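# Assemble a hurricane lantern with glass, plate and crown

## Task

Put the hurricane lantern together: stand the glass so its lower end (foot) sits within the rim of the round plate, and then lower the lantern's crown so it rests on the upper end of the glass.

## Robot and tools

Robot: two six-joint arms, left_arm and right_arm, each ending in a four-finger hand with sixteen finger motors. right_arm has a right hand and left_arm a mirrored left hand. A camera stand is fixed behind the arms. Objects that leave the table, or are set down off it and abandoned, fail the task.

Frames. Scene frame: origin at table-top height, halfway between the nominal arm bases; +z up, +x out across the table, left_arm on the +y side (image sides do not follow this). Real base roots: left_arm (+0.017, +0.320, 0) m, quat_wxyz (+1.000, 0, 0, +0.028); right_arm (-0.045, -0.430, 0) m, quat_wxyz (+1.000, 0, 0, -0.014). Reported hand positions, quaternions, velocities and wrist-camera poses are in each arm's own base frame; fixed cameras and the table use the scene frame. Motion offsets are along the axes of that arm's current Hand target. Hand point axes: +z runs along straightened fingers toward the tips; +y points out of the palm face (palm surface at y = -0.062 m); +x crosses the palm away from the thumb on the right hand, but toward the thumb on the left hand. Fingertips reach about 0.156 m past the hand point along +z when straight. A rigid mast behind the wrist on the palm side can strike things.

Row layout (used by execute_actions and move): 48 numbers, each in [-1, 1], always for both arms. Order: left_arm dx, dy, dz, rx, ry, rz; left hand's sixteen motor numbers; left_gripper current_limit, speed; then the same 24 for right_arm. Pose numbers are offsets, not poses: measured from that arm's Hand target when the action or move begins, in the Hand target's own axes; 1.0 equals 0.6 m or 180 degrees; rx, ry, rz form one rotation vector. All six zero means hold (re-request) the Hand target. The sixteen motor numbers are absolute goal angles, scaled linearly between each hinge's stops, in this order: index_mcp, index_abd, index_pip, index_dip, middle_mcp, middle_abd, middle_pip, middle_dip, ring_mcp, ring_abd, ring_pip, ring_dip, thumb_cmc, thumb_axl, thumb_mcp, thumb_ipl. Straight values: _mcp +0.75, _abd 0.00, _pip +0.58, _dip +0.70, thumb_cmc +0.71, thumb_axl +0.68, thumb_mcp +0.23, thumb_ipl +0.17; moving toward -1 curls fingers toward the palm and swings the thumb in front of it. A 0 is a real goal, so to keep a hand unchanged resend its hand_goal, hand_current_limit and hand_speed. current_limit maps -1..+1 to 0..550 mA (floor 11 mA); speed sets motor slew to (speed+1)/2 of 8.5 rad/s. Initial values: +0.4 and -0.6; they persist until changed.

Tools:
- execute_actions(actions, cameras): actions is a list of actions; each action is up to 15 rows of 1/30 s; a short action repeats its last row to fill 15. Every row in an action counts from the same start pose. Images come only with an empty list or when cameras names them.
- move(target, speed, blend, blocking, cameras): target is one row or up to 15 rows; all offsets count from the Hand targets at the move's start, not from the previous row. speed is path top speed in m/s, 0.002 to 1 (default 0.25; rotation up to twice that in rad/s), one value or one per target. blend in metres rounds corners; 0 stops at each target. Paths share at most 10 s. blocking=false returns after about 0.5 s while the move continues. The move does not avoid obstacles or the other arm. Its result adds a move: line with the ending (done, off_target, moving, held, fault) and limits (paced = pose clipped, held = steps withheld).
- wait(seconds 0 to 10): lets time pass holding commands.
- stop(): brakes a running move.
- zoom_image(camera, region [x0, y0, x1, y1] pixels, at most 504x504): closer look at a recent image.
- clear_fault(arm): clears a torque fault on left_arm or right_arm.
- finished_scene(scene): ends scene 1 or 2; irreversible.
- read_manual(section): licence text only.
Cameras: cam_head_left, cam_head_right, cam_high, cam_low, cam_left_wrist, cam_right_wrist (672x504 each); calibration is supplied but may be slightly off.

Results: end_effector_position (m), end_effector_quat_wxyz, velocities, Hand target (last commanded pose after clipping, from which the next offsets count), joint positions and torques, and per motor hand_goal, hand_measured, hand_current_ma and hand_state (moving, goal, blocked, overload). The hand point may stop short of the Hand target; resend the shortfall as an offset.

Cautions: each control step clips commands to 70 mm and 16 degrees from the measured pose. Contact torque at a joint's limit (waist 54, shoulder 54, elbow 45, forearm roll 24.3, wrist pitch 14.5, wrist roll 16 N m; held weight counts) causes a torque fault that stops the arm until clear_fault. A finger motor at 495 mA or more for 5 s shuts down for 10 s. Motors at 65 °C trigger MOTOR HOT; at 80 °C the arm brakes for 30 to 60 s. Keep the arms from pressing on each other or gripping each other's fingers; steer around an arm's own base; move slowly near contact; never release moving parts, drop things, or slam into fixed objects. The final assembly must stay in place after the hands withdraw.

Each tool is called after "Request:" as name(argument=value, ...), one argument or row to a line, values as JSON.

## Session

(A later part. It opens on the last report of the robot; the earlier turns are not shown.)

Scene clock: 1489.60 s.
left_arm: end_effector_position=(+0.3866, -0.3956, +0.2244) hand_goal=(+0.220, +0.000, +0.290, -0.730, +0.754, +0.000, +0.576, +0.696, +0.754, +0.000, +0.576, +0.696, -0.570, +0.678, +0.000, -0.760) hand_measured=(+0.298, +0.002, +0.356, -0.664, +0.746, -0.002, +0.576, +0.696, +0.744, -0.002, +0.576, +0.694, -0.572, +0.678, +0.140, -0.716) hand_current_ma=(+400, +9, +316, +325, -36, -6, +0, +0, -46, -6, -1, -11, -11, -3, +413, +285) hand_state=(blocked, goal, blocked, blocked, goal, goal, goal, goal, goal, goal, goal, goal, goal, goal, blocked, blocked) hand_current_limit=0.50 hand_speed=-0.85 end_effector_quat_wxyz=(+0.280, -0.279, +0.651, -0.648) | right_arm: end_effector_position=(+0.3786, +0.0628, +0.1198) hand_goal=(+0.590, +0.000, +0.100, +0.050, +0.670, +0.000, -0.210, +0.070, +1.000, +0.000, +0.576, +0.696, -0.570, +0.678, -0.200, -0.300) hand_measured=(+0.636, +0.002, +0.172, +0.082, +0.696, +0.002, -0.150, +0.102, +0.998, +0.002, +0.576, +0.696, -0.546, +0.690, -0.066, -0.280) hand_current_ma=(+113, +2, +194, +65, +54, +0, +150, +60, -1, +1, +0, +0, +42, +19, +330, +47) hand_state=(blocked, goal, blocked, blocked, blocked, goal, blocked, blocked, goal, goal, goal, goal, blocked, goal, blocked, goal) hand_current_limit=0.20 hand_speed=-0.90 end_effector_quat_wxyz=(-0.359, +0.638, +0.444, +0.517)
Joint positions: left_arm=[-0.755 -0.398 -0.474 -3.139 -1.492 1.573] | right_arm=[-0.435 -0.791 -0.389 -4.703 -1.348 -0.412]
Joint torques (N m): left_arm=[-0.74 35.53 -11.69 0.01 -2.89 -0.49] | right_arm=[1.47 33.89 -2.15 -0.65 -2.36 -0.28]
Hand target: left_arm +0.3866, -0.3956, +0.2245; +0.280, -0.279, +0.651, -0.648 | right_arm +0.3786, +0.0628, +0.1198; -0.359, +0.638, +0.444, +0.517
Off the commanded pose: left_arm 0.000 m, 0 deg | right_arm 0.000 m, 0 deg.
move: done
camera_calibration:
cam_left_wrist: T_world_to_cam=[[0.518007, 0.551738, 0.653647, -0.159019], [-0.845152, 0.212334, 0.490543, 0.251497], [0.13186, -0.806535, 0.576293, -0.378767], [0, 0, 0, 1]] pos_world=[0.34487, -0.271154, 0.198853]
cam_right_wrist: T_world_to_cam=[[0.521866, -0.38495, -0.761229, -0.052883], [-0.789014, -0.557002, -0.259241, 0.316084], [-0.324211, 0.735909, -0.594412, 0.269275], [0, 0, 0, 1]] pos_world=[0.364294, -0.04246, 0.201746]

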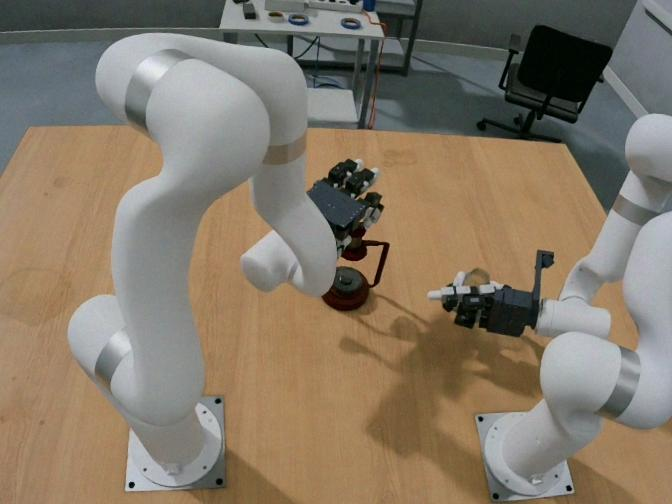

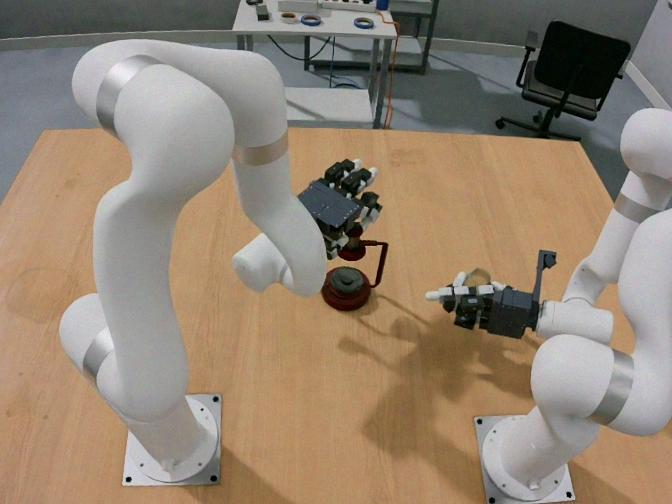

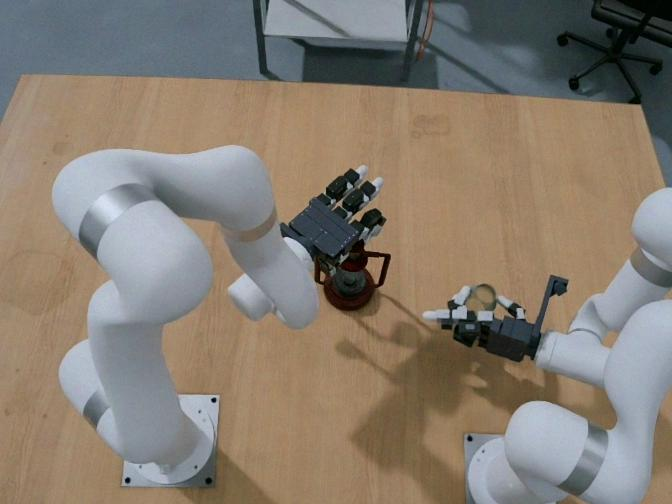

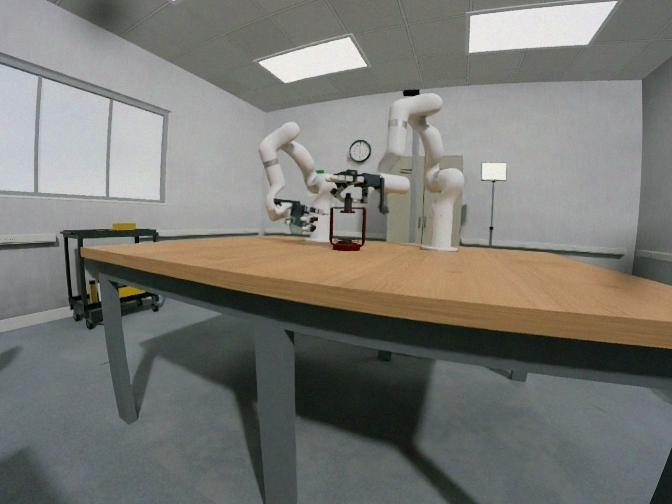

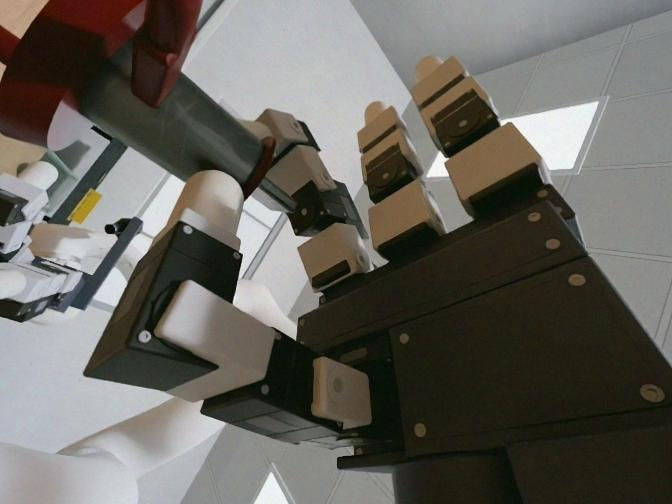

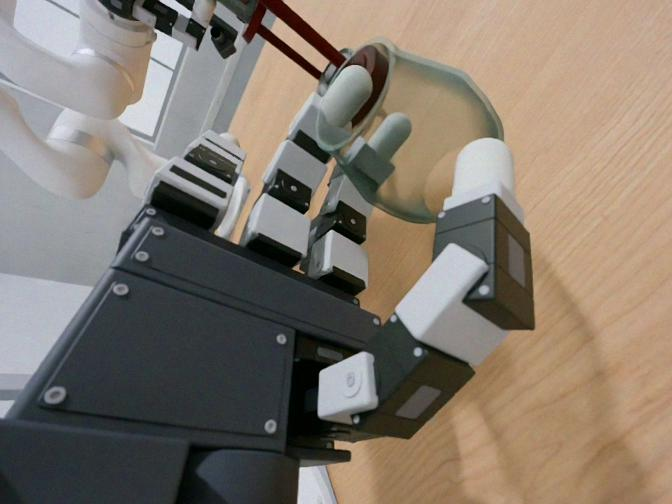

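Request:
move(
  target=[0.00842,0,0.01278,0,0.15,0, 0.22,0,0.29,-0.73, 0.754,0,0.576,0.696, 0.754,0,0.576,0.696, -0.571,0.678,0.0,-0.76, 0.5,-0.85, 0,0,0,0,0,0, 0.589,0,0.1,0.05,0.67,0,-0.21,0.07,1.0,0,0.576,0.696,-0.571,0.678,-0.2,-0.3,0.2,-0.9],
  speed=0.05,
  cameras=["cam_left_wrist","cam_low","cam_high"],
)

Request:
zoom_image(
  camera="cam_left_wrist",
  region=[0, 0, 370, 300],
)

Request:
zoom_image(
  camera="cam_low",
  region=[290, 150, 410, 260],
)

Scene clock: 1630.73 s.
left_arm: end_effector_position=(+0.3887, -0.4045, +0.2244) hand_goal=(+0.220, +0.000, +0.290, -0.730, +0.754, +0.000, +0.576, +0.696, +0.754, +0.000, +0.576, +0.696, -0.570, +0.678, +0.000, -0.760) hand_measured=(+0.264, -0.002, +0.344, -0.700, +0.746, -0.002, +0.576, +0.696, +0.744, -0.002, +0.576, +0.694, -0.568, +0.680, +0.006, -0.756) hand_current_ma=(+229, -7, +256, +144, -36, -6, +0, +0, -46, -6, -1, -11, +9, +11, +34, +23) hand_state=(blocked, goal, blocked, blocked, goal, goal, goal, goal, goal, goal, goal, goal, goal, goal, goal, goal) hand_current_limit=0.50 hand_speed=-0.85 end_effector_quat_wxyz=(+0.120, -0.120, +0.698, -0.696) | right_arm: end_effector_position=(+0.3786, +0.0628, +0.1198) hand_goal=(+0.590, +0.000, +0.100, +0.050, +0.670, +0.000, -0.210, +0.070, +1.000, +0.000, +0.576, +0.696, -0.570, +0.678, -0.200, -0.300) hand_measured=(+0.636, +0.002, +0.172, +0.082, +0.696, +0.002, -0.150, +0.102, +0.998, +0.002, +0.576, +0.696, -0.546, +0.690, -0.066, -0.280) hand_current_ma=(+113, +2, +194, +65, +54, +0, +150, +60, -1, +1, +0, +0, +42, +19, +330, +47) hand_state=(blocked, goal, blocked, blocked, blocked, goal, blocked, blocked, goal, goal, goal, goal, blocked, goal, blocked, goal) hand_current_limit=0.20 hand_speed=-0.90 end_effector_quat_wxyz=(-0.359, +0.638, +0.444, +0.517)
Joint positions: left_arm=[-0.514 -0.474 -0.615 -2.422 -1.461 1.479] | right_arm=[-0.435 -0.791 -0.389 -4.703 -1.348 -0.412]
Joint torques (N m): left_arm=[1.23 27.48 -8.35 1.23 -0.81 -0.2] | right_arm=[1.39 33.99 -1.23 -0.81 -2.41 -0.28]
Hand target: left_arm +0.3887, -0.4045, +0.2244; +0.120, -0.120, +0.698, -0.696 | right_arm +0.3786, +0.0628, +0.1198; -0.359, +0.638, +0.444, +0.517
Off the commanded pose: left_arm 0.000 m, 0 deg | right_arm 0.000 m, 0 deg.
move: done
camera_calibration:
cam_left_wrist: T_world_to_cam=[[0.713089, 0.256408, 0.652502, -0.350193], [-0.655867, 0.572786, 0.491685, 0.327185], [-0.247672, -0.77857, 0.576617, -0.227575], [0, 0, 0, 1]] pos_world=[0.407945, -0.274797, 0.198853]
Images, in order (width x height): cam_high 672x504, cam_low 672x504, cam_left_wrist 672x504.

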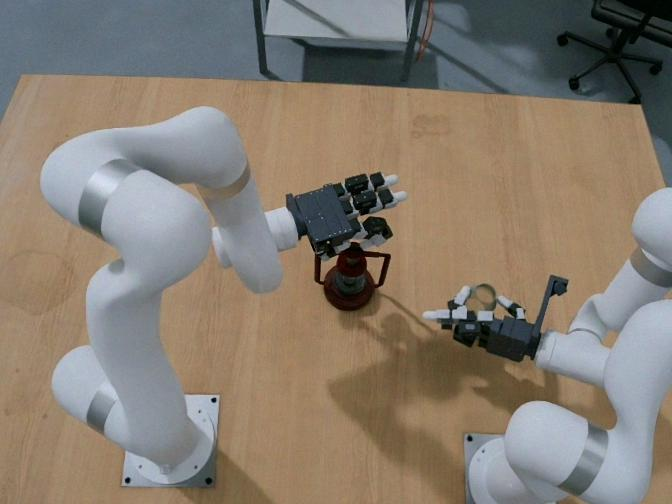

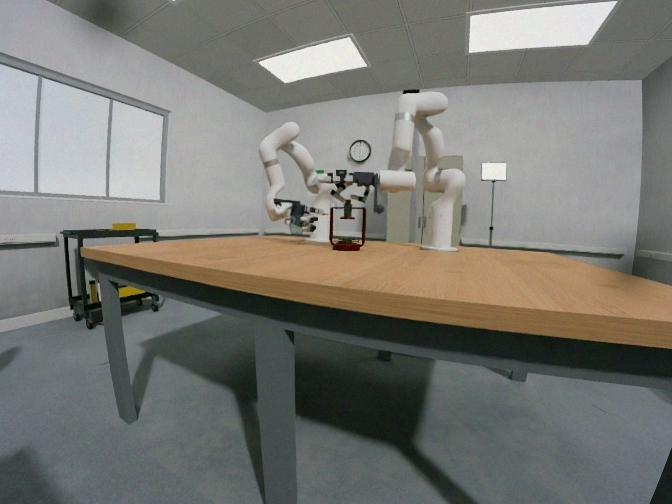

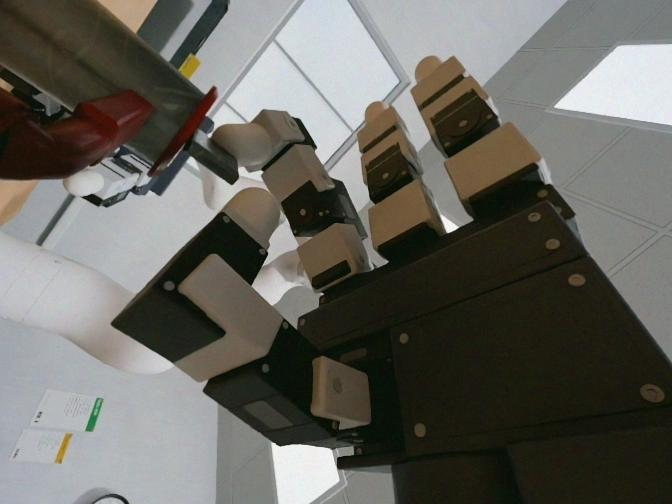

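Scaled by 1.362.

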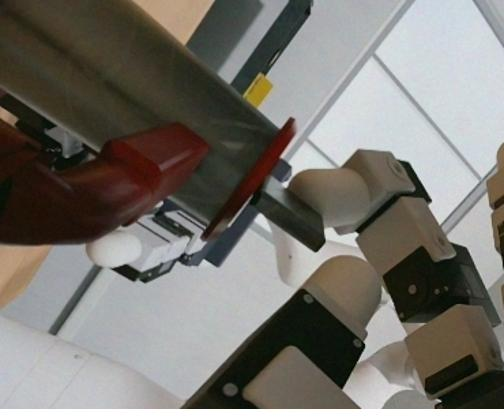

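Scaled by 4.200.

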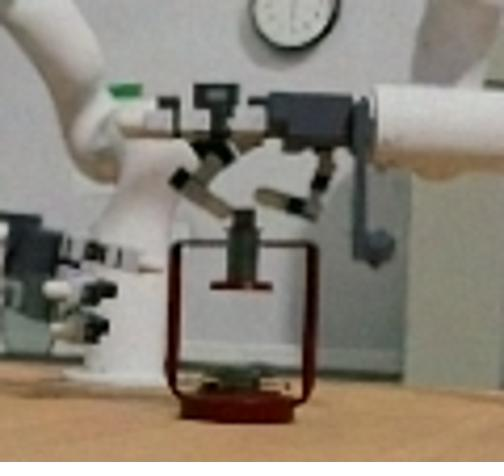

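Request:
execute_actions(
  actions=[
    [[0,0,0,0,0,0, 0.626,0,0.308,-0.709, 0.754,0,0.576,0.696, 0.754,0,0.576,0.696, -0.571,0.678,0.253,-0.854, 0.4,-0.7, 0,0,0,0,0,0, 0.589,0,0.1,0.05,0.67,0,-0.21,0.07,1.0,0,0.576,0.696,-0.571,0.678,-0.2,-0.3,0.2,-0.9]],
  ],
)

Request:
move(
  target=[-0.00173,0,-0.00733,0,-0.0733,0, 0.626,0,0.308,-0.709, 0.754,0,0.576,0.696, 0.754,0,0.576,0.696, -0.571,0.678,0.253,-0.854, 0.4,-0.7, 0,0,0,0,0,0, 0.589,0,0.1,0.05,0.67,0,-0.21,0.07,1.0,0,0.576,0.696,-0.571,0.678,-0.2,-0.3,0.2,-0.9],
  speed=0.1,
  cameras=["cam_left_wrist"],
)

Scene clock: 1668.40 s.
left_arm: end_effector_position=(+0.3887, -0.4045, +0.2244) hand_goal=(+0.626, +0.000, +0.308, -0.708, +0.754, +0.000, +0.576, +0.696, +0.754, +0.000, +0.576, +0.696, -0.570, +0.678, +0.254, -0.854) hand_measured=(+0.604, -0.002, +0.308, -0.706, +0.746, -0.002, +0.576, +0.696, +0.744, -0.002, +0.576, +0.694, -0.568, +0.680, +0.252, -0.850) hand_current_ma=(-112, -7, +4, +13, -36, -6, +0, +0, -46, -6, -1, -11, +8, +11, -6, +24) hand_state=(blocked, goal, goal, goal, goal, goal, goal, goal, goal, goal, goal, goal, goal, goal, goal, goal) hand_current_limit=0.40 hand_speed=-0.70 end_effector_quat_wxyz=(+0.120, -0.120, +0.698, -0.696) | right_arm: end_effector_position=(+0.3786, +0.0628, +0.1198) hand_goal=(+0.590, +0.000, +0.100, +0.050, +0.670, +0.000, -0.210, +0.070, +1.000, +0.000, +0.576, +0.696, -0.570, +0.678, -0.200, -0.300) hand_measured=(+0.636, +0.002, +0.172, +0.082, +0.696, +0.002, -0.150, +0.102, +0.998, +0.002, +0.576, +0.696, -0.546, +0.690, -0.066, -0.280) hand_current_ma=(+113, +2, +194, +65, +54, +0, +150, +60, -1, +1, +0, +0, +42, +19, +330, +47) hand_state=(blocked, goal, blocked, blocked, blocked, goal, blocked, blocked, goal, goal, goal, goal, blocked, goal, blocked, goal) hand_current_limit=0.20 hand_speed=-0.90 end_effector_quat_wxyz=(-0.359, +0.638, +0.444, +0.517)
Joint positions: left_arm=[-0.514 -0.474 -0.615 -2.422 -1.461 1.479] | right_arm=[-0.435 -0.791 -0.389 -4.703 -1.348 -0.412]
Joint torques (N m): left_arm=[0.83 28.92 -9.29 0.09 -1.23 -0.06] | right_arm=[0.4 31.79 -1.94 -0.84 -2.33 -0.22]
Hand target: left_arm +0.3887, -0.4045, +0.2244; +0.120, -0.120, +0.698, -0.696 | right_arm +0.3786, +0.0628, +0.1198; -0.359, +0.638, +0.444, +0.517
Off the commanded pose: left_arm 0.000 m, 0 deg | right_arm 0.000 m, 0 deg.

Scene clock: 1670.00 s.
left_arm: end_effector_position=(+0.3882, -0.4001, +0.2244) hand_goal=(+0.626, +0.000, +0.308, -0.708, +0.754, +0.000, +0.576, +0.696, +0.754, +0.000, +0.576, +0.696, -0.570, +0.678, +0.254, -0.854) hand_measured=(+0.604, -0.002, +0.308, -0.706, +0.746, -0.002, +0.576, +0.696, +0.744, -0.002, +0.576, +0.694, -0.568, +0.680, +0.252, -0.850) hand_current_ma=(-112, -7, +4, +13, -36, -6, +0, +0, -46, -6, -1, -11, +8, +11, -6, +24) hand_state=(blocked, goal, goal, goal, goal, goal, goal, goal, goal, goal, goal, goal, goal, goal, goal, goal) hand_current_limit=0.40 hand_speed=-0.70 end_effector_quat_wxyz=(+0.200, -0.199, +0.680, -0.677) | right_arm: end_effector_position=(+0.3786, +0.0628, +0.1198) hand_goal=(+0.590, +0.000, +0.100, +0.050, +0.670, +0.000, -0.210, +0.070, +1.000, +0.000, +0.576, +0.696, -0.570, +0.678, -0.200, -0.300) hand_measured=(+0.636, +0.002, +0.172, +0.082, +0.696, +0.002, -0.150, +0.102, +0.998, +0.002, +0.576, +0.696, -0.546, +0.690, -0.066, -0.280) hand_current_ma=(+113, +2, +194, +65, +54, +0, +150, +60, -1, +1, +0, +0, +42, +19, +330, +47) hand_state=(blocked, goal, blocked, blocked, blocked, goal, blocked, blocked, goal, goal, goal, goal, blocked, goal, blocked, goal) hand_current_limit=0.20 hand_speed=-0.90 end_effector_quat_wxyz=(-0.359, +0.638, +0.444, +0.517)
Joint positions: left_arm=[-0.614 -0.426 -0.525 -2.755 -1.475 1.535] | right_arm=[-0.435 -0.791 -0.389 -4.703 -1.348 -0.412]
Joint torques (N m): left_arm=[0.03 29.44 -8.71 -0.35 -1.36 0.06] | right_arm=[1.21 32.64 -1.59 -1.01 -2.27 -0.19]
Hand target: left_arm +0.3882, -0.4001, +0.2244; +0.200, -0.199, +0.680, -0.677 | right_arm +0.3786, +0.0628, +0.1198; -0.359, +0.638, +0.444, +0.517
Off the commanded pose: left_arm 0.000 m, 0 deg | right_arm 0.000 m, 0 deg.
move: done
camera_calibration:
cam_left_wrist: T_world_to_cam=[[0.635246, 0.412204, 0.653108, -0.25856], [-0.769658, 0.407907, 0.491161, 0.302563], [-0.0639484, -0.814678, 0.576378, -0.309853], [0, 0, 0, 1]] pos_world=[0.377304, -0.269269, 0.198853]
Images, in order (width x height): cam_left_wrist 672x504.

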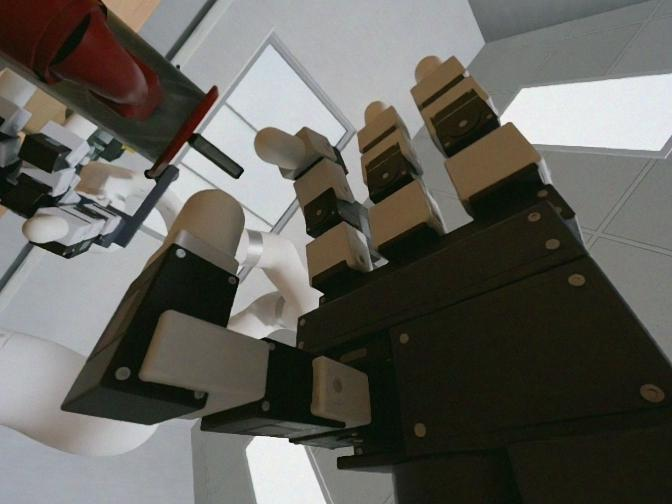

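Request:
move(
  target=[0,0.0485,0,0,0,0, 0.626,0,0.308,-0.709, 0.754,0,0.576,0.696, 0.754,0,0.576,0.696, -0.571,0.678,0.253,-0.854, 0.4,-0.7, 0,0,0,0,0,0, 0.589,0,0.1,0.05,0.67,0,-0.21,0.07,1.0,0,0.576,0.696,-0.571,0.678,-0.2,-0.3,0.2,-0.9],
  speed=0.06,
  cameras=["cam_left_wrist"],
)

Request:
zoom_image(
  camera="cam_left_wrist",
  region=[80, 50, 370, 300],
)

Scene clock: 1683.97 s.
left_arm: end_effector_position=(+0.3882, -0.4000, +0.1954) hand_goal=(+0.626, +0.000, +0.308, -0.708, +0.754, +0.000, +0.576, +0.696, +0.754, +0.000, +0.576, +0.696, -0.570, +0.678, +0.254, -0.854) hand_measured=(+0.604, -0.002, +0.308, -0.706, +0.746, -0.002, +0.576, +0.696, +0.744, -0.002, +0.576, +0.694, -0.568, +0.680, +0.252, -0.850) hand_current_ma=(-110, -7, +4, +13, -36, -6, +0, +0, -46, -6, -1, -11, +8, +11, -6, +23) hand_state=(blocked, goal, goal, goal, goal, goal, goal, goal, goal, goal, goal, goal, goal, goal, goal, goal) hand_current_limit=0.40 hand_speed=-0.70 end_effector_quat_wxyz=(+0.200, -0.199, +0.680, -0.677) | right_arm: end_effector_position=(+0.3786, +0.0628, +0.1198) hand_goal=(+0.590, +0.000, +0.100, +0.050, +0.670, +0.000, -0.210, +0.070, +1.000, +0.000, +0.576, +0.696, -0.570, +0.678, -0.200, -0.300) hand_measured=(+0.636, +0.002, +0.172, +0.082, +0.696, +0.002, -0.150, +0.102, +0.998, +0.002, +0.576, +0.696, -0.546, +0.690, -0.066, -0.280) hand_current_ma=(+113, +2, +194, +65, +54, +0, +150, +60, -1, +1, +0, +0, +42, +19, +330, +47) hand_state=(blocked, goal, blocked, blocked, blocked, goal, blocked, blocked, goal, goal, goal, goal, blocked, goal, blocked, goal) hand_current_limit=0.20 hand_speed=-0.90 end_effector_quat_wxyz=(-0.359, +0.638, +0.444, +0.517)
Joint positions: left_arm=[-0.614 -0.515 -0.54 -2.757 -1.545 1.563] | right_arm=[-0.435 -0.791 -0.389 -4.703 -1.348 -0.412]
Joint torques (N m): left_arm=[0.51 27.53 -8.37 0.2 -1.45 0.01] | right_arm=[2.11 31.29 -1.63 -0.6 -2.37 -0.11]
Hand target: left_arm +0.3881, -0.4000, +0.1953; +0.200, -0.199, +0.680, -0.677 | right_arm +0.3786, +0.0628, +0.1198; -0.359, +0.638, +0.444, +0.517
Off the commanded pose: left_arm 0.000 m, 0 deg | right_arm 0.000 m, 0 deg.
move: done
camera_calibration:
cam_left_wrist: T_world_to_cam=[[0.635246, 0.412204, 0.653108, -0.239596], [-0.769658, 0.407907, 0.491161, 0.316815], [-0.0639484, -0.814678, 0.576378, -0.292999], [0, 0, 0, 1]] pos_world=[0.377304, -0.269169, 0.169753]
Images, in order (width x height): cam_left_wrist 672x504.

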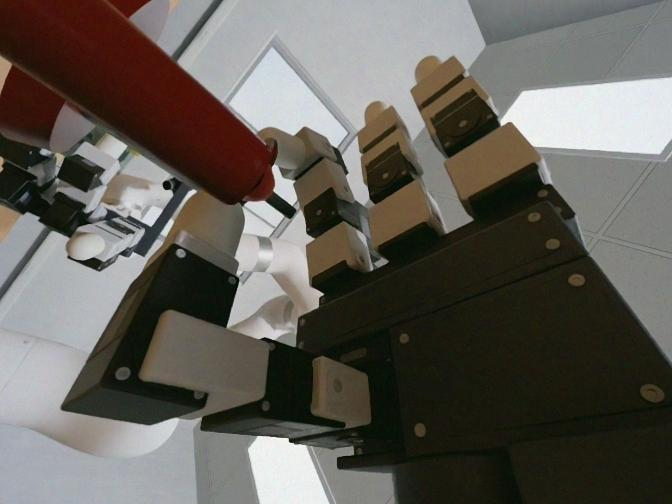

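Scaled by 1.738.

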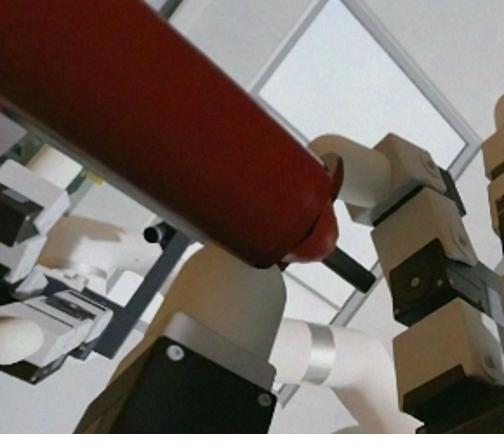

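Request:
execute_actions(
  actions=[
    [[0,0,0,0,0,0, 0.347,0,0.308,-0.709, 0.754,0,0.576,0.696, 0.754,0,0.576,0.696, -0.571,0.678,0.124,-0.73, 0.4,-0.85, 0,0,0,0,0,0, 0.589,0,0.1,0.05,0.67,0,-0.21,0.07,1.0,0,0.576,0.696,-0.571,0.678,-0.2,-0.3,0.2,-0.9]],
  ],
)

Request:
execute_actions(
  actions=[
    [[0,0,0,0,0,0, 0.2,0,0.29,-0.73, 0.754,0,0.576,0.696, 0.754,0,0.576,0.696, -0.571,0.678,-0.02,-0.78, 0.6,-0.85, 0,0,0,0,0,0, 0.589,0,0.1,0.05,0.67,0,-0.21,0.07,1.0,0,0.576,0.696,-0.571,0.678,-0.2,-0.3,0.2,-0.9]],
  ],
  cameras=["cam_left_wrist","cam_low"],
)

Request:
zoom_image(
  camera="cam_low",
  region=[290, 150, 410, 260],
)

Scene clock: 1693.80 s.
left_arm: end_effector_position=(+0.3881, -0.4000, +0.1953) hand_goal=(+0.348, +0.000, +0.308, -0.708, +0.754, +0.000, +0.576, +0.696, +0.754, +0.000, +0.576, +0.696, -0.570, +0.678, +0.124, -0.730) hand_measured=(+0.380, -0.002, +0.316, -0.706, +0.746, -0.002, +0.576, +0.696, +0.744, -0.002, +0.576, +0.694, -0.556, +0.686, +0.162, -0.740) hand_current_ma=(+161, -5, +36, +13, -36, -6, +0, +0, -46, -6, -1, -11, +64, +46, +235, -61) hand_state=(blocked, goal, goal, goal, goal, goal, goal, goal, goal, goal, goal, goal, goal, goal, blocked, goal) hand_current_limit=0.40 hand_speed=-0.85 end_effector_quat_wxyz=(+0.200, -0.199, +0.680, -0.677) | right_arm: end_effector_position=(+0.3786, +0.0628, +0.1198) hand_goal=(+0.590, +0.000, +0.100, +0.050, +0.670, +0.000, -0.210, +0.070, +1.000, +0.000, +0.576, +0.696, -0.570, +0.678, -0.200, -0.300) hand_measured=(+0.636, +0.002, +0.172, +0.082, +0.696, +0.002, -0.150, +0.102, +0.998, +0.002, +0.576, +0.696, -0.546, +0.690, -0.066, -0.280) hand_current_ma=(+113, +2, +194, +65, +54, +0, +150, +60, -1, +1, +0, +0, +42, +19, +330, +47) hand_state=(blocked, goal, blocked, blocked, blocked, goal, blocked, blocked, goal, goal, goal, goal, blocked, goal, blocked, goal) hand_current_limit=0.20 hand_speed=-0.90 end_effector_quat_wxyz=(-0.359, +0.638, +0.444, +0.517)
Joint positions: left_arm=[-0.614 -0.515 -0.54 -2.757 -1.545 1.563] | right_arm=[-0.435 -0.791 -0.389 -4.703 -1.348 -0.412]
Joint torques (N m): left_arm=[0.32 28.95 -9.3 0.63 -1.38 -0.01] | right_arm=[0.9 33.84 -1.68 -0.63 -2.42 -0.17]
Hand target: left_arm +0.3881, -0.4000, +0.1953; +0.200, -0.199, +0.680, -0.677 | right_arm +0.3786, +0.0628, +0.1198; -0.359, +0.638, +0.444, +0.517
Off the commanded pose: left_arm 0.000 m, 0 deg | right_arm 0.000 m, 0 deg.

Scene clock: 1694.50 s.
left_arm: end_effector_position=(+0.3882, -0.4000, +0.1953) hand_goal=(+0.200, +0.000, +0.290, -0.730, +0.754, +0.000, +0.576, +0.696, +0.754, +0.000, +0.576, +0.696, -0.570, +0.678, -0.020, -0.780) hand_measured=(+0.376, -0.002, +0.316, -0.710, +0.746, -0.002, +0.576, +0.696, +0.744, -0.002, +0.576, +0.694, -0.556, +0.686, +0.160, -0.744) hand_current_ma=(+440, -4, +123, +97, -36, -6, +0, +0, -46, -6, -1, -11, +65, +46, +440, +230) hand_state=(blocked, goal, blocked, blocked, goal, goal, goal, goal, goal, goal, goal, goal, goal, goal, blocked, blocked) hand_current_limit=0.60 hand_speed=-0.85 end_effector_quat_wxyz=(+0.200, -0.199, +0.680, -0.677) | right_arm: end_effector_position=(+0.3786, +0.0628, +0.1198) hand_goal=(+0.590, +0.000, +0.100, +0.050, +0.670, +0.000, -0.210, +0.070, +1.000, +0.000, +0.576, +0.696, -0.570, +0.678, -0.200, -0.300) hand_measured=(+0.636, +0.002, +0.172, +0.082, +0.696, +0.002, -0.150, +0.102, +0.998, +0.002, +0.576, +0.696, -0.546, +0.690, -0.066, -0.280) hand_current_ma=(+113, +2, +194, +65, +54, +0, +150, +60, -1, +1, +0, +0, +42, +19, +330, +47) hand_state=(blocked, goal, blocked, blocked, blocked, goal, blocked, blocked, goal, goal, goal, goal, blocked, goal, blocked, goal) hand_current_limit=0.20 hand_speed=-0.90 end_effector_quat_wxyz=(-0.359, +0.638, +0.444, +0.517)
Joint positions: left_arm=[-0.614 -0.515 -0.54 -2.757 -1.545 1.563] | right_arm=[-0.435 -0.791 -0.389 -4.703 -1.348 -0.412]
Joint torques (N m): left_arm=[-0.26 29.59 -8.57 -0.1 -1.29 -0.07] | right_arm=[0.56 33.92 -1.29 -0.81 -2.27 -0.34]
Hand target: left_arm +0.3881, -0.4000, +0.1953; +0.200, -0.199, +0.680, -0.677 | right_arm +0.3786, +0.0628, +0.1198; -0.359, +0.638, +0.444, +0.517
Off the commanded pose: left_arm 0.000 m, 0 deg | right_arm 0.000 m, 0 deg.
camera_calibration:
cam_left_wrist: T_world_to_cam=[[0.635246, 0.412204, 0.653108, -0.239596], [-0.769658, 0.407907, 0.491161, 0.316815], [-0.0639484, -0.814678, 0.576378, -0.292999], [0, 0, 0, 1]] pos_world=[0.377304, -0.269169, 0.169753]
Images, in order (width x height): cam_low 672x504, cam_left_wrist 672x504.

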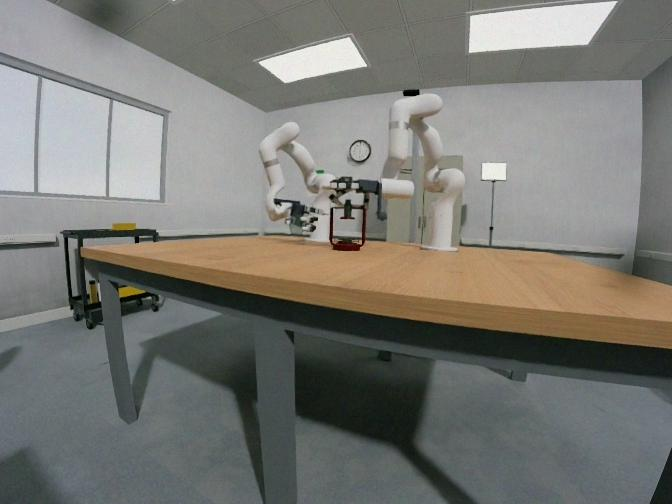

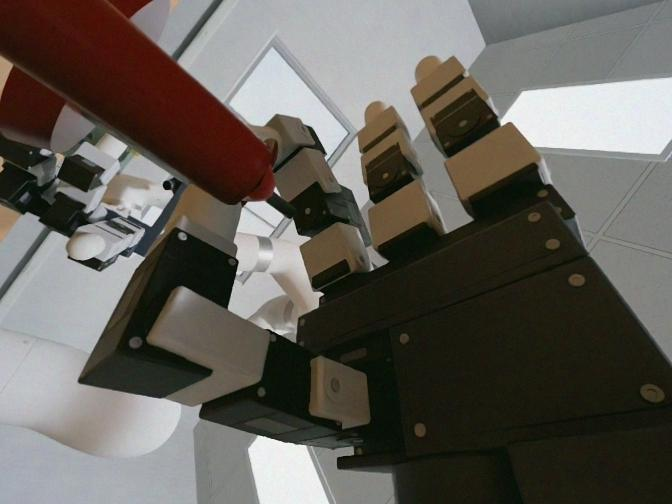

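Scaled by 4.200.

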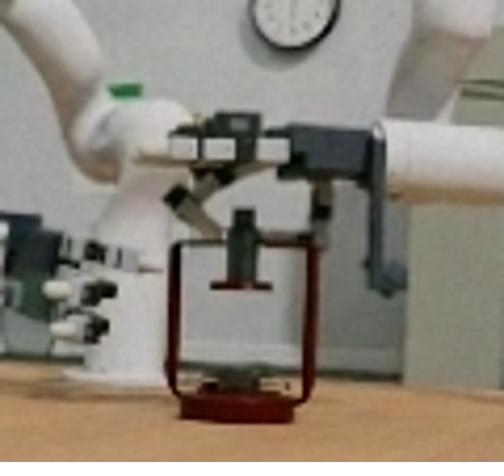

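Request:
execute_actions(
  actions=[
    [[0,0,0,0,0,0, 0.45,0,0.308,-0.709, 0.754,0,0.576,0.696, 0.754,0,0.576,0.696, -0.571,0.678,0.2,-0.76, 0.4,-0.6, 0,0,0,0,0,0, 0.589,0,0.1,0.05,0.67,0,-0.21,0.07,1.0,0,0.576,0.696,-0.571,0.678,-0.2,-0.3,0.2,-0.9]],
  ],
)

Request:
move(
  target=[0,0.006,0,0,0,0, 0.45,0,0.308,-0.709, 0.754,0,0.576,0.696, 0.754,0,0.576,0.696, -0.571,0.678,0.2,-0.76, 0.4,-0.6, 0,0,0,0,0,0, 0.589,0,0.1,0.05,0.67,0,-0.21,0.07,1.0,0,0.576,0.696,-0.571,0.678,-0.2,-0.3,0.2,-0.9],
  speed=0.05,
)

Request:
execute_actions(
  actions=[
    [[0,0,0,0,0,0, 0.347,0,0.308,-0.709, 0.754,0,0.576,0.696, 0.754,0,0.576,0.696, -0.571,0.678,0.124,-0.73, 0.4,-0.85, 0,0,0,0,0,0, 0.589,0,0.1,0.05,0.67,0,-0.21,0.07,1.0,0,0.576,0.696,-0.571,0.678,-0.2,-0.3,0.2,-0.9]],
  ],
)

Request:
execute_actions(
  actions=[
    [[0,0,0,0,0,0, 0.2,0,0.29,-0.73, 0.754,0,0.576,0.696, 0.754,0,0.576,0.696, -0.571,0.678,-0.02,-0.78, 0.6,-0.85, 0,0,0,0,0,0, 0.589,0,0.1,0.05,0.67,0,-0.21,0.07,1.0,0,0.576,0.696,-0.571,0.678,-0.2,-0.3,0.2,-0.9]],
  ],
)

Scene clock: 1709.53 s.
left_arm: end_effector_position=(+0.3882, -0.4000, +0.1954) hand_goal=(+0.450, +0.000, +0.308, -0.708, +0.754, +0.000, +0.576, +0.696, +0.754, +0.000, +0.576, +0.696, -0.570, +0.678, +0.200, -0.760) hand_measured=(+0.430, +0.000, +0.310, -0.706, +0.746, -0.002, +0.576, +0.696, +0.744, -0.002, +0.576, +0.694, -0.566, +0.682, +0.200, -0.756) hand_current_ma=(-100, -4, +5, +13, -36, -6, +0, +0, -46, -6, -1, -11, +23, +23, +1, +29) hand_state=(goal, goal, goal, goal, goal, goal, goal, goal, goal, goal, goal, goal, goal, goal, goal, goal) hand_current_limit=0.40 hand_speed=-0.60 end_effector_quat_wxyz=(+0.200, -0.199, +0.680, -0.677) | right_arm: end_effector_position=(+0.3786, +0.0628, +0.1198) hand_goal=(+0.590, +0.000, +0.100, +0.050, +0.670, +0.000, -0.210, +0.070, +1.000, +0.000, +0.576, +0.696, -0.570, +0.678, -0.200, -0.300) hand_measured=(+0.636, +0.002, +0.172, +0.082, +0.696, +0.002, -0.150, +0.102, +0.998, +0.002, +0.576, +0.696, -0.546, +0.690, -0.066, -0.280) hand_current_ma=(+113, +2, +194, +65, +54, +0, +150, +60, -1, +1, +0, +0, +42, +19, +330, +47) hand_state=(blocked, goal, blocked, blocked, blocked, goal, blocked, blocked, goal, goal, goal, goal, blocked, goal, blocked, goal) hand_current_limit=0.20 hand_speed=-0.90 end_effector_quat_wxyz=(-0.359, +0.638, +0.444, +0.517)
Joint positions: left_arm=[-0.614 -0.515 -0.54 -2.757 -1.545 1.563] | right_arm=[-0.435 -0.791 -0.389 -4.703 -1.348 -0.412]
Joint torques (N m): left_arm=[-0.12 28.08 -9.02 0.14 -1.32 -0.02] | right_arm=[0.01 31.99 -2.46 -1.05 -2.29 -0.02]
Hand target: left_arm +0.3881, -0.4000, +0.1953; +0.200, -0.199, +0.680, -0.677 | right_arm +0.3786, +0.0628, +0.1198; -0.359, +0.638, +0.444, +0.517
Off the commanded pose: left_arm 0.000 m, 0 deg | right_arm 0.000 m, 0 deg.

Scene clock: 1710.23 s.
left_arm: end_effector_position=(+0.3881, -0.3999, +0.1918) hand_goal=(+0.450, +0.000, +0.308, -0.708, +0.754, +0.000, +0.576, +0.696, +0.754, +0.000, +0.576, +0.696, -0.570, +0.678, +0.200, -0.760) hand_measured=(+0.430, +0.000, +0.310, -0.706, +0.746, -0.002, +0.576, +0.696, +0.744, -0.002, +0.576, +0.694, -0.566, +0.682, +0.200, -0.758) hand_current_ma=(-100, -4, +5, +13, -36, -6, +0, +0, -46, -6, -1, -11, +21, +23, +1, +12) hand_state=(goal, goal, goal, goal, goal, goal, goal, goal, goal, goal, goal, goal, goal, goal, goal, goal) hand_current_limit=0.40 hand_speed=-0.60 end_effector_quat_wxyz=(+0.200, -0.199, +0.680, -0.677) | right_arm: end_effector_position=(+0.3786, +0.0628, +0.1198) hand_goal=(+0.590, +0.000, +0.100, +0.050, +0.670, +0.000, -0.210, +0.070, +1.000, +0.000, +0.576, +0.696, -0.570, +0.678, -0.200, -0.300) hand_measured=(+0.636, +0.002, +0.172, +0.082, +0.696, +0.002, -0.150, +0.102, +0.998, +0.002, +0.576, +0.696, -0.546, +0.690, -0.066, -0.280) hand_current_ma=(+113, +2, +194, +65, +54, +0, +150, +60, -1, +1, +0, +0, +42, +19, +330, +47) hand_state=(blocked, goal, blocked, blocked, blocked, goal, blocked, blocked, goal, goal, goal, goal, blocked, goal, blocked, goal) hand_current_limit=0.20 hand_speed=-0.90 end_effector_quat_wxyz=(-0.359, +0.638, +0.444, +0.517)
Joint positions: left_arm=[-0.614 -0.527 -0.542 -2.757 -1.553 1.566] | right_arm=[-0.435 -0.791 -0.389 -4.703 -1.348 -0.412]
Joint torques (N m): left_arm=[1.04 27.58 -8.21 0.15 -1.39 0.06] | right_arm=[0.69 32.53 -2.01 -0.69 -2.24 -0.14]
Hand target: left_arm +0.3881, -0.3999, +0.1917; +0.200, -0.199, +0.680, -0.677 | right_arm +0.3786, +0.0628, +0.1198; -0.359, +0.638, +0.444, +0.517
Off the commanded pose: left_arm 0.000 m, 0 deg | right_arm 0.000 m, 0 deg.
move: done

Scene clock: 1710.93 s.
left_arm: end_effector_position=(+0.3882, -0.3999, +0.1918) hand_goal=(+0.348, +0.000, +0.308, -0.708, +0.754, +0.000, +0.576, +0.696, +0.754, +0.000, +0.576, +0.696, -0.570, +0.678, +0.124, -0.730) hand_measured=(+0.394, -0.004, +0.314, -0.708, +0.746, -0.002, +0.576, +0.696, +0.744, -0.002, +0.576, +0.694, -0.556, +0.684, +0.168, -0.728) hand_current_ma=(+235, -15, +31, +4, -36, -6, +0, +0, -46, -6, -1, -11, +65, +34, +281, +17) hand_state=(blocked, goal, goal, goal, goal, goal, goal, goal, goal, goal, goal, goal, goal, goal, blocked, goal) hand_current_limit=0.40 hand_speed=-0.85 end_effector_quat_wxyz=(+0.200, -0.199, +0.680, -0.677) | right_arm: end_effector_position=(+0.3786, +0.0628, +0.1198) hand_goal=(+0.590, +0.000, +0.100, +0.050, +0.670, +0.000, -0.210, +0.070, +1.000, +0.000, +0.576, +0.696, -0.570, +0.678, -0.200, -0.300) hand_measured=(+0.636, +0.002, +0.172, +0.082, +0.696, +0.002, -0.150, +0.102, +0.998, +0.002, +0.576, +0.696, -0.546, +0.690, -0.066, -0.280) hand_current_ma=(+113, +2, +194, +65, +54, +0, +150, +60, -1, +1, +0, +0, +42, +19, +330, +47) hand_state=(blocked, goal, blocked, blocked, blocked, goal, blocked, blocked, goal, goal, goal, goal, blocked, goal, blocked, goal) hand_current_limit=0.20 hand_speed=-0.90 end_effector_quat_wxyz=(-0.359, +0.638, +0.444, +0.517)
Joint positions: left_arm=[-0.614 -0.527 -0.542 -2.757 -1.554 1.566] | right_arm=[-0.435 -0.791 -0.389 -4.703 -1.348 -0.412]
Joint torques (N m): left_arm=[1.09 28.73 -8.71 -0.06 -1 0.11] | right_arm=[0.72 32.37 -1.79 -0.87 -2.39 -0.14]
Hand target: left_arm +0.3881, -0.3999, +0.1917; +0.200, -0.199, +0.680, -0.677 | right_arm +0.3786, +0.0628, +0.1198; -0.359, +0.638, +0.444, +0.517
Off the commanded pose: left_arm 0.000 m, 0 deg | right_arm 0.000 m, 0 deg.

Scene clock: 1711.63 s.
left_arm: end_effector_position=(+0.3882, -0.3999, +0.1917) hand_goal=(+0.200, +0.000, +0.290, -0.730, +0.754, +0.000, +0.576, +0.696, +0.754, +0.000, +0.576, +0.696, -0.570, +0.678, -0.020, -0.780) hand_measured=(+0.388, -0.010, +0.314, -0.718, +0.746, -0.002, +0.576, +0.696, +0.744, -0.002, +0.576, +0.694, -0.548, +0.690, +0.142, -0.746) hand_current_ma=(+440, -39, +118, +58, -36, -6, +0, +0, -46, -6, -1, -11, +104, +70, +440, +219) hand_state=(blocked, goal, blocked, goal, goal, goal, goal, goal, goal, goal, goal, goal, blocked, goal, blocked, blocked) hand_current_limit=0.60 hand_speed=-0.85 end_effector_quat_wxyz=(+0.200, -0.199, +0.680, -0.677) | right_arm: end_effector_position=(+0.3786, +0.0628, +0.1198) hand_goal=(+0.590, +0.000, +0.100, +0.050, +0.670, +0.000, -0.210, +0.070, +1.000, +0.000, +0.576, +0.696, -0.570, +0.678, -0.200, -0.300) hand_measured=(+0.636, +0.002, +0.172, +0.082, +0.696, +0.002, -0.150, +0.102, +0.998, +0.002, +0.576, +0.696, -0.546, +0.690, -0.066, -0.280) hand_current_ma=(+113, +2, +194, +65, +54, +0, +150, +60, -1, +1, +0, +0, +42, +19, +330, +47) hand_state=(blocked, goal, blocked, blocked, blocked, goal, blocked, blocked, goal, goal, goal, goal, blocked, goal, blocked, goal) hand_current_limit=0.20 hand_speed=-0.90 end_effector_quat_wxyz=(-0.359, +0.638, +0.444, +0.517)
Joint positions: left_arm=[-0.614 -0.527 -0.542 -2.757 -1.553 1.567] | right_arm=[-0.435 -0.791 -0.389 -4.703 -1.348 -0.412]
Joint torques (N m): left_arm=[0.38 29.27 -7.56 0.75 -0.94 -0.05] | right_arm=[-0.32 32.49 -1.84 -1.63 -2.42 -0.2]
Hand target: left_arm +0.3881, -0.3999, +0.1917; +0.200, -0.199, +0.680, -0.677 | right_arm +0.3786, +0.0628, +0.1198; -0.359, +0.638, +0.444, +0.517
Off the commanded pose: left_arm 0.000 m, 0 deg | right_arm 0.000 m, 0 deg.

Request:
move(
  target=[0,-0.007,0,0,0,0, 0.2,0,0.29,-0.73, 0.754,0,0.576,0.696, 0.754,0,0.576,0.696, -0.571,0.678,-0.02,-0.78, 0.6,-0.85, 0,0,0,0,0,0, 0.589,0,0.1,0.05,0.67,0,-0.21,0.07,1.0,0,0.576,0.696,-0.571,0.678,-0.2,-0.3,0.2,-0.9],
  speed=0.01,
  cameras=["cam_left_wrist","cam_low"],
)

Request:
zoom_image(
  camera="cam_left_wrist",
  region=[80, 50, 370, 300],
)

Request:
zoom_image(
  camera="cam_low",
  region=[290, 150, 410, 260],
)

Scene clock: 1719.80 s.
left_arm: end_effector_position=(+0.3881, -0.3999, +0.1959) hand_goal=(+0.200, +0.000, +0.290, -0.730, +0.754, +0.000, +0.576, +0.696, +0.754, +0.000, +0.576, +0.696, -0.570, +0.678, -0.020, -0.780) hand_measured=(+0.362, -0.010, +0.324, -0.708, +0.746, -0.002, +0.576, +0.696, +0.744, -0.002, +0.576, +0.694, -0.550, +0.690, +0.142, -0.738) hand_current_ma=(+440, -38, +163, +104, -36, -6, +0, +0, -46, -6, -1, -11, +99, +71, +440, +269) hand_state=(blocked, goal, blocked, blocked, goal, goal, goal, goal, goal, goal, goal, goal, blocked, goal, blocked, blocked) hand_current_limit=0.60 hand_speed=-0.85 end_effector_quat_wxyz=(+0.200, -0.199, +0.680, -0.677) | right_arm: end_effector_position=(+0.3786, +0.0628, +0.1198) hand_goal=(+0.590, +0.000, +0.100, +0.050, +0.670, +0.000, -0.210, +0.070, +1.000, +0.000, +0.576, +0.696, -0.570, +0.678, -0.200, -0.300) hand_measured=(+0.636, +0.002, +0.172, +0.082, +0.696, +0.002, -0.150, +0.102, +0.998, +0.002, +0.576, +0.696, -0.546, +0.690, -0.066, -0.280) hand_current_ma=(+113, +2, +194, +65, +54, +0, +150, +60, -1, +1, +0, +0, +42, +19, +330, +47) hand_state=(blocked, goal, blocked, blocked, blocked, goal, blocked, blocked, goal, goal, goal, goal, blocked, goal, blocked, goal) hand_current_limit=0.20 hand_speed=-0.90 end_effector_quat_wxyz=(-0.359, +0.638, +0.444, +0.517)
Joint positions: left_arm=[-0.614 -0.514 -0.539 -2.757 -1.544 1.563] | right_arm=[-0.435 -0.791 -0.389 -4.703 -1.348 -0.412]
Joint torques (N m): left_arm=[-0.29 34.71 -9.3 1.2 -1.94 -0.29] | right_arm=[-0.3 33.02 -1.87 -0.9 -2.25 -0.25]
Hand target: left_arm +0.3881, -0.4000, +0.1959; +0.200, -0.199, +0.680, -0.677 | right_arm +0.3786, +0.0628, +0.1198; -0.359, +0.638, +0.444, +0.517
Off the commanded pose: left_arm 0.000 m, 0 deg | right_arm 0.000 m, 0 deg.
move: done
camera_calibration:
cam_left_wrist: T_world_to_cam=[[0.635293, 0.412125, 0.653113, -0.240027], [-0.769619, 0.407894, 0.491233, 0.31649], [-0.0639515, -0.814724, 0.576311, -0.293345], [0, 0, 0, 1]] pos_world=[0.377304, -0.269169, 0.170353]
Images, in order (width x height): cam_low 672x504, cam_left_wrist 672x504.

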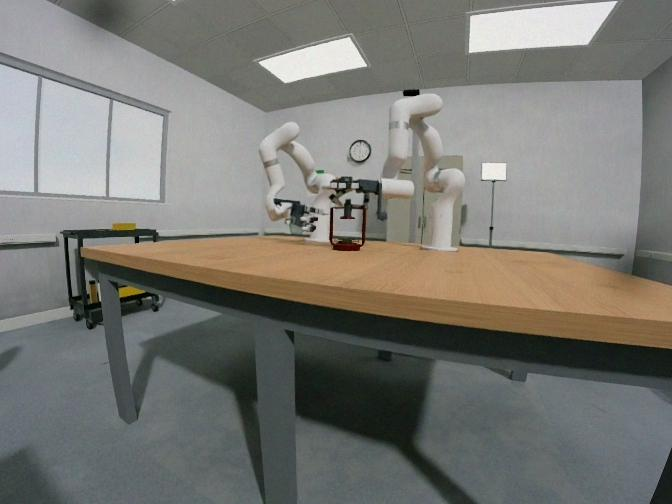

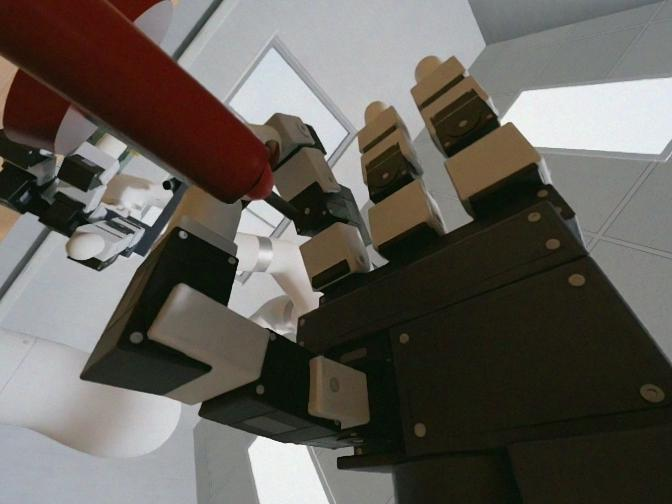

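Scaled by 1.738.

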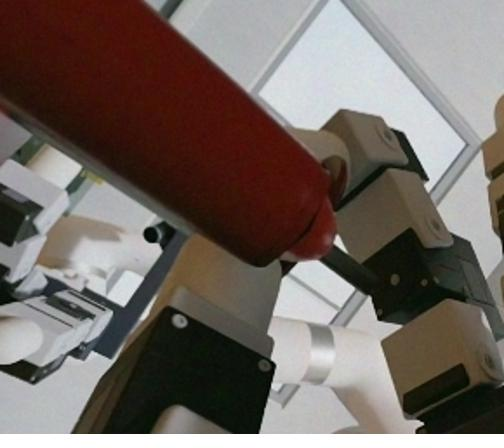

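Scaled by 4.200.

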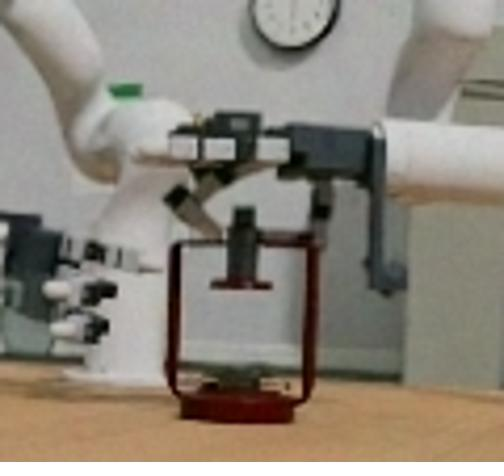

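Request:
move(
  target=[0,-0.01,0,0,0,0, 0.2,0,0.29,-0.73, 0.754,0,0.576,0.696, 0.754,0,0.576,0.696, -0.571,0.678,-0.02,-0.78, 0.6,-0.85, 0,0,0,0,0,0, 0.589,0,0.1,0.05,0.67,0,-0.21,0.07,1.0,0,0.576,0.696,-0.571,0.678,-0.2,-0.3,0.2,-0.9],
  speed=0.01,
  cameras=["cam_left_wrist","cam_low"],
)

Request:
zoom_image(
  camera="cam_left_wrist",
  region=[80, 50, 370, 300],
)

Request:
zoom_image(
  camera="cam_low",
  region=[290, 150, 410, 260],
)

Scene clock: 1727.20 s.
left_arm: end_effector_position=(+0.3882, -0.4000, +0.2019) hand_goal=(+0.200, +0.000, +0.290, -0.730, +0.754, +0.000, +0.576, +0.696, +0.754, +0.000, +0.576, +0.696, -0.570, +0.678, -0.020, -0.780) hand_measured=(+0.358, -0.008, +0.328, -0.702, +0.746, -0.002, +0.576, +0.696, +0.744, -0.002, +0.576, +0.694, -0.550, +0.690, +0.144, -0.734) hand_current_ma=(+440, -36, +185, +135, -36, -6, +0, +0, -46, -6, -1, -11, +99, +71, +440, +302) hand_state=(blocked, goal, blocked, blocked, goal, goal, goal, goal, goal, goal, goal, goal, blocked, goal, blocked, blocked) hand_current_limit=0.60 hand_speed=-0.85 end_effector_quat_wxyz=(+0.200, -0.199, +0.680, -0.677) | right_arm: end_effector_position=(+0.3786, +0.0628, +0.1198) hand_goal=(+0.590, +0.000, +0.100, +0.050, +0.670, +0.000, -0.210, +0.070, +1.000, +0.000, +0.576, +0.696, -0.570, +0.678, -0.200, -0.300) hand_measured=(+0.636, +0.002, +0.172, +0.082, +0.696, +0.002, -0.150, +0.102, +0.998, +0.002, +0.576, +0.696, -0.546, +0.690, -0.066, -0.280) hand_current_ma=(+113, +2, +194, +65, +54, +0, +150, +60, -1, +1, +0, +0, +42, +19, +330, +47) hand_state=(blocked, goal, blocked, blocked, blocked, goal, blocked, blocked, goal, goal, goal, goal, blocked, goal, blocked, goal) hand_current_limit=0.20 hand_speed=-0.90 end_effector_quat_wxyz=(-0.359, +0.638, +0.444, +0.517)
Joint positions: left_arm=[-0.614 -0.495 -0.536 -2.757 -1.53 1.557] | right_arm=[-0.435 -0.791 -0.389 -4.703 -1.348 -0.412]
Joint torques (N m): left_arm=[-0.52 33.74 -9.75 1.4 -2.14 -0.46] | right_arm=[1.26 32.88 -1.73 -1.6 -2.31 -0.15]
Hand target: left_arm +0.3882, -0.4000, +0.2019; +0.200, -0.199, +0.680, -0.677 | right_arm +0.3786, +0.0628, +0.1198; -0.359, +0.638, +0.444, +0.517
Off the commanded pose: left_arm 0.000 m, 0 deg | right_arm 0.000 m, 0 deg.
move: done
camera_calibration:
cam_left_wrist: T_world_to_cam=[[0.635246, 0.412204, 0.653108, -0.243906], [-0.769658, 0.407907, 0.491161, 0.313573], [-0.0639484, -0.814678, 0.576378, -0.296803], [0, 0, 0, 1]] pos_world=[0.377304, -0.269169, 0.176353]
Images, in order (width x height): cam_low 672x504, cam_left_wrist 672x504.

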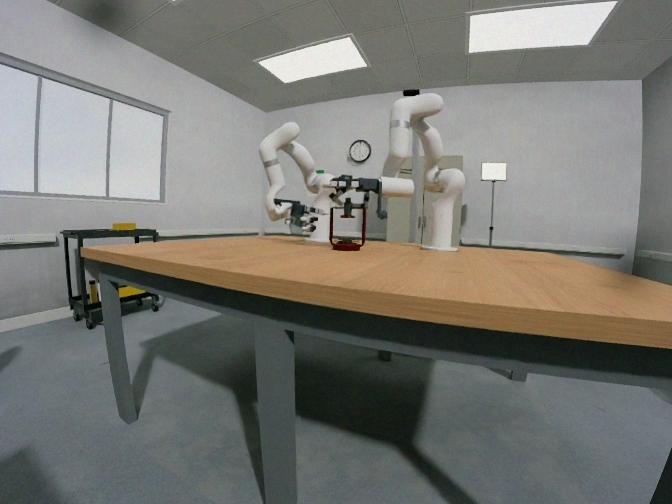

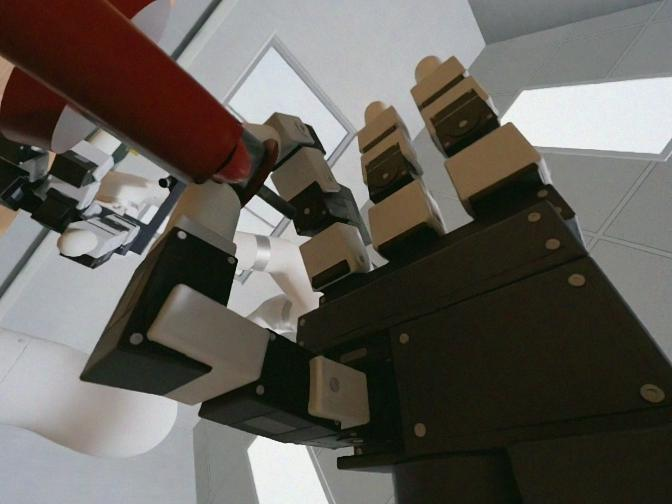

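Scaled by 1.738.

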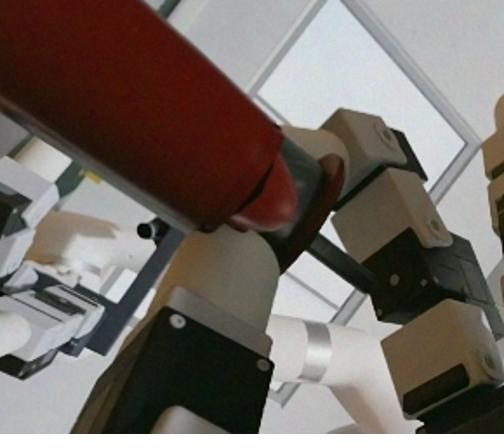

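Scaled by 4.200.

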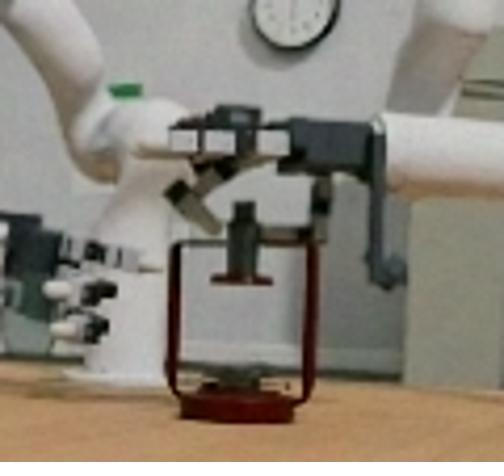

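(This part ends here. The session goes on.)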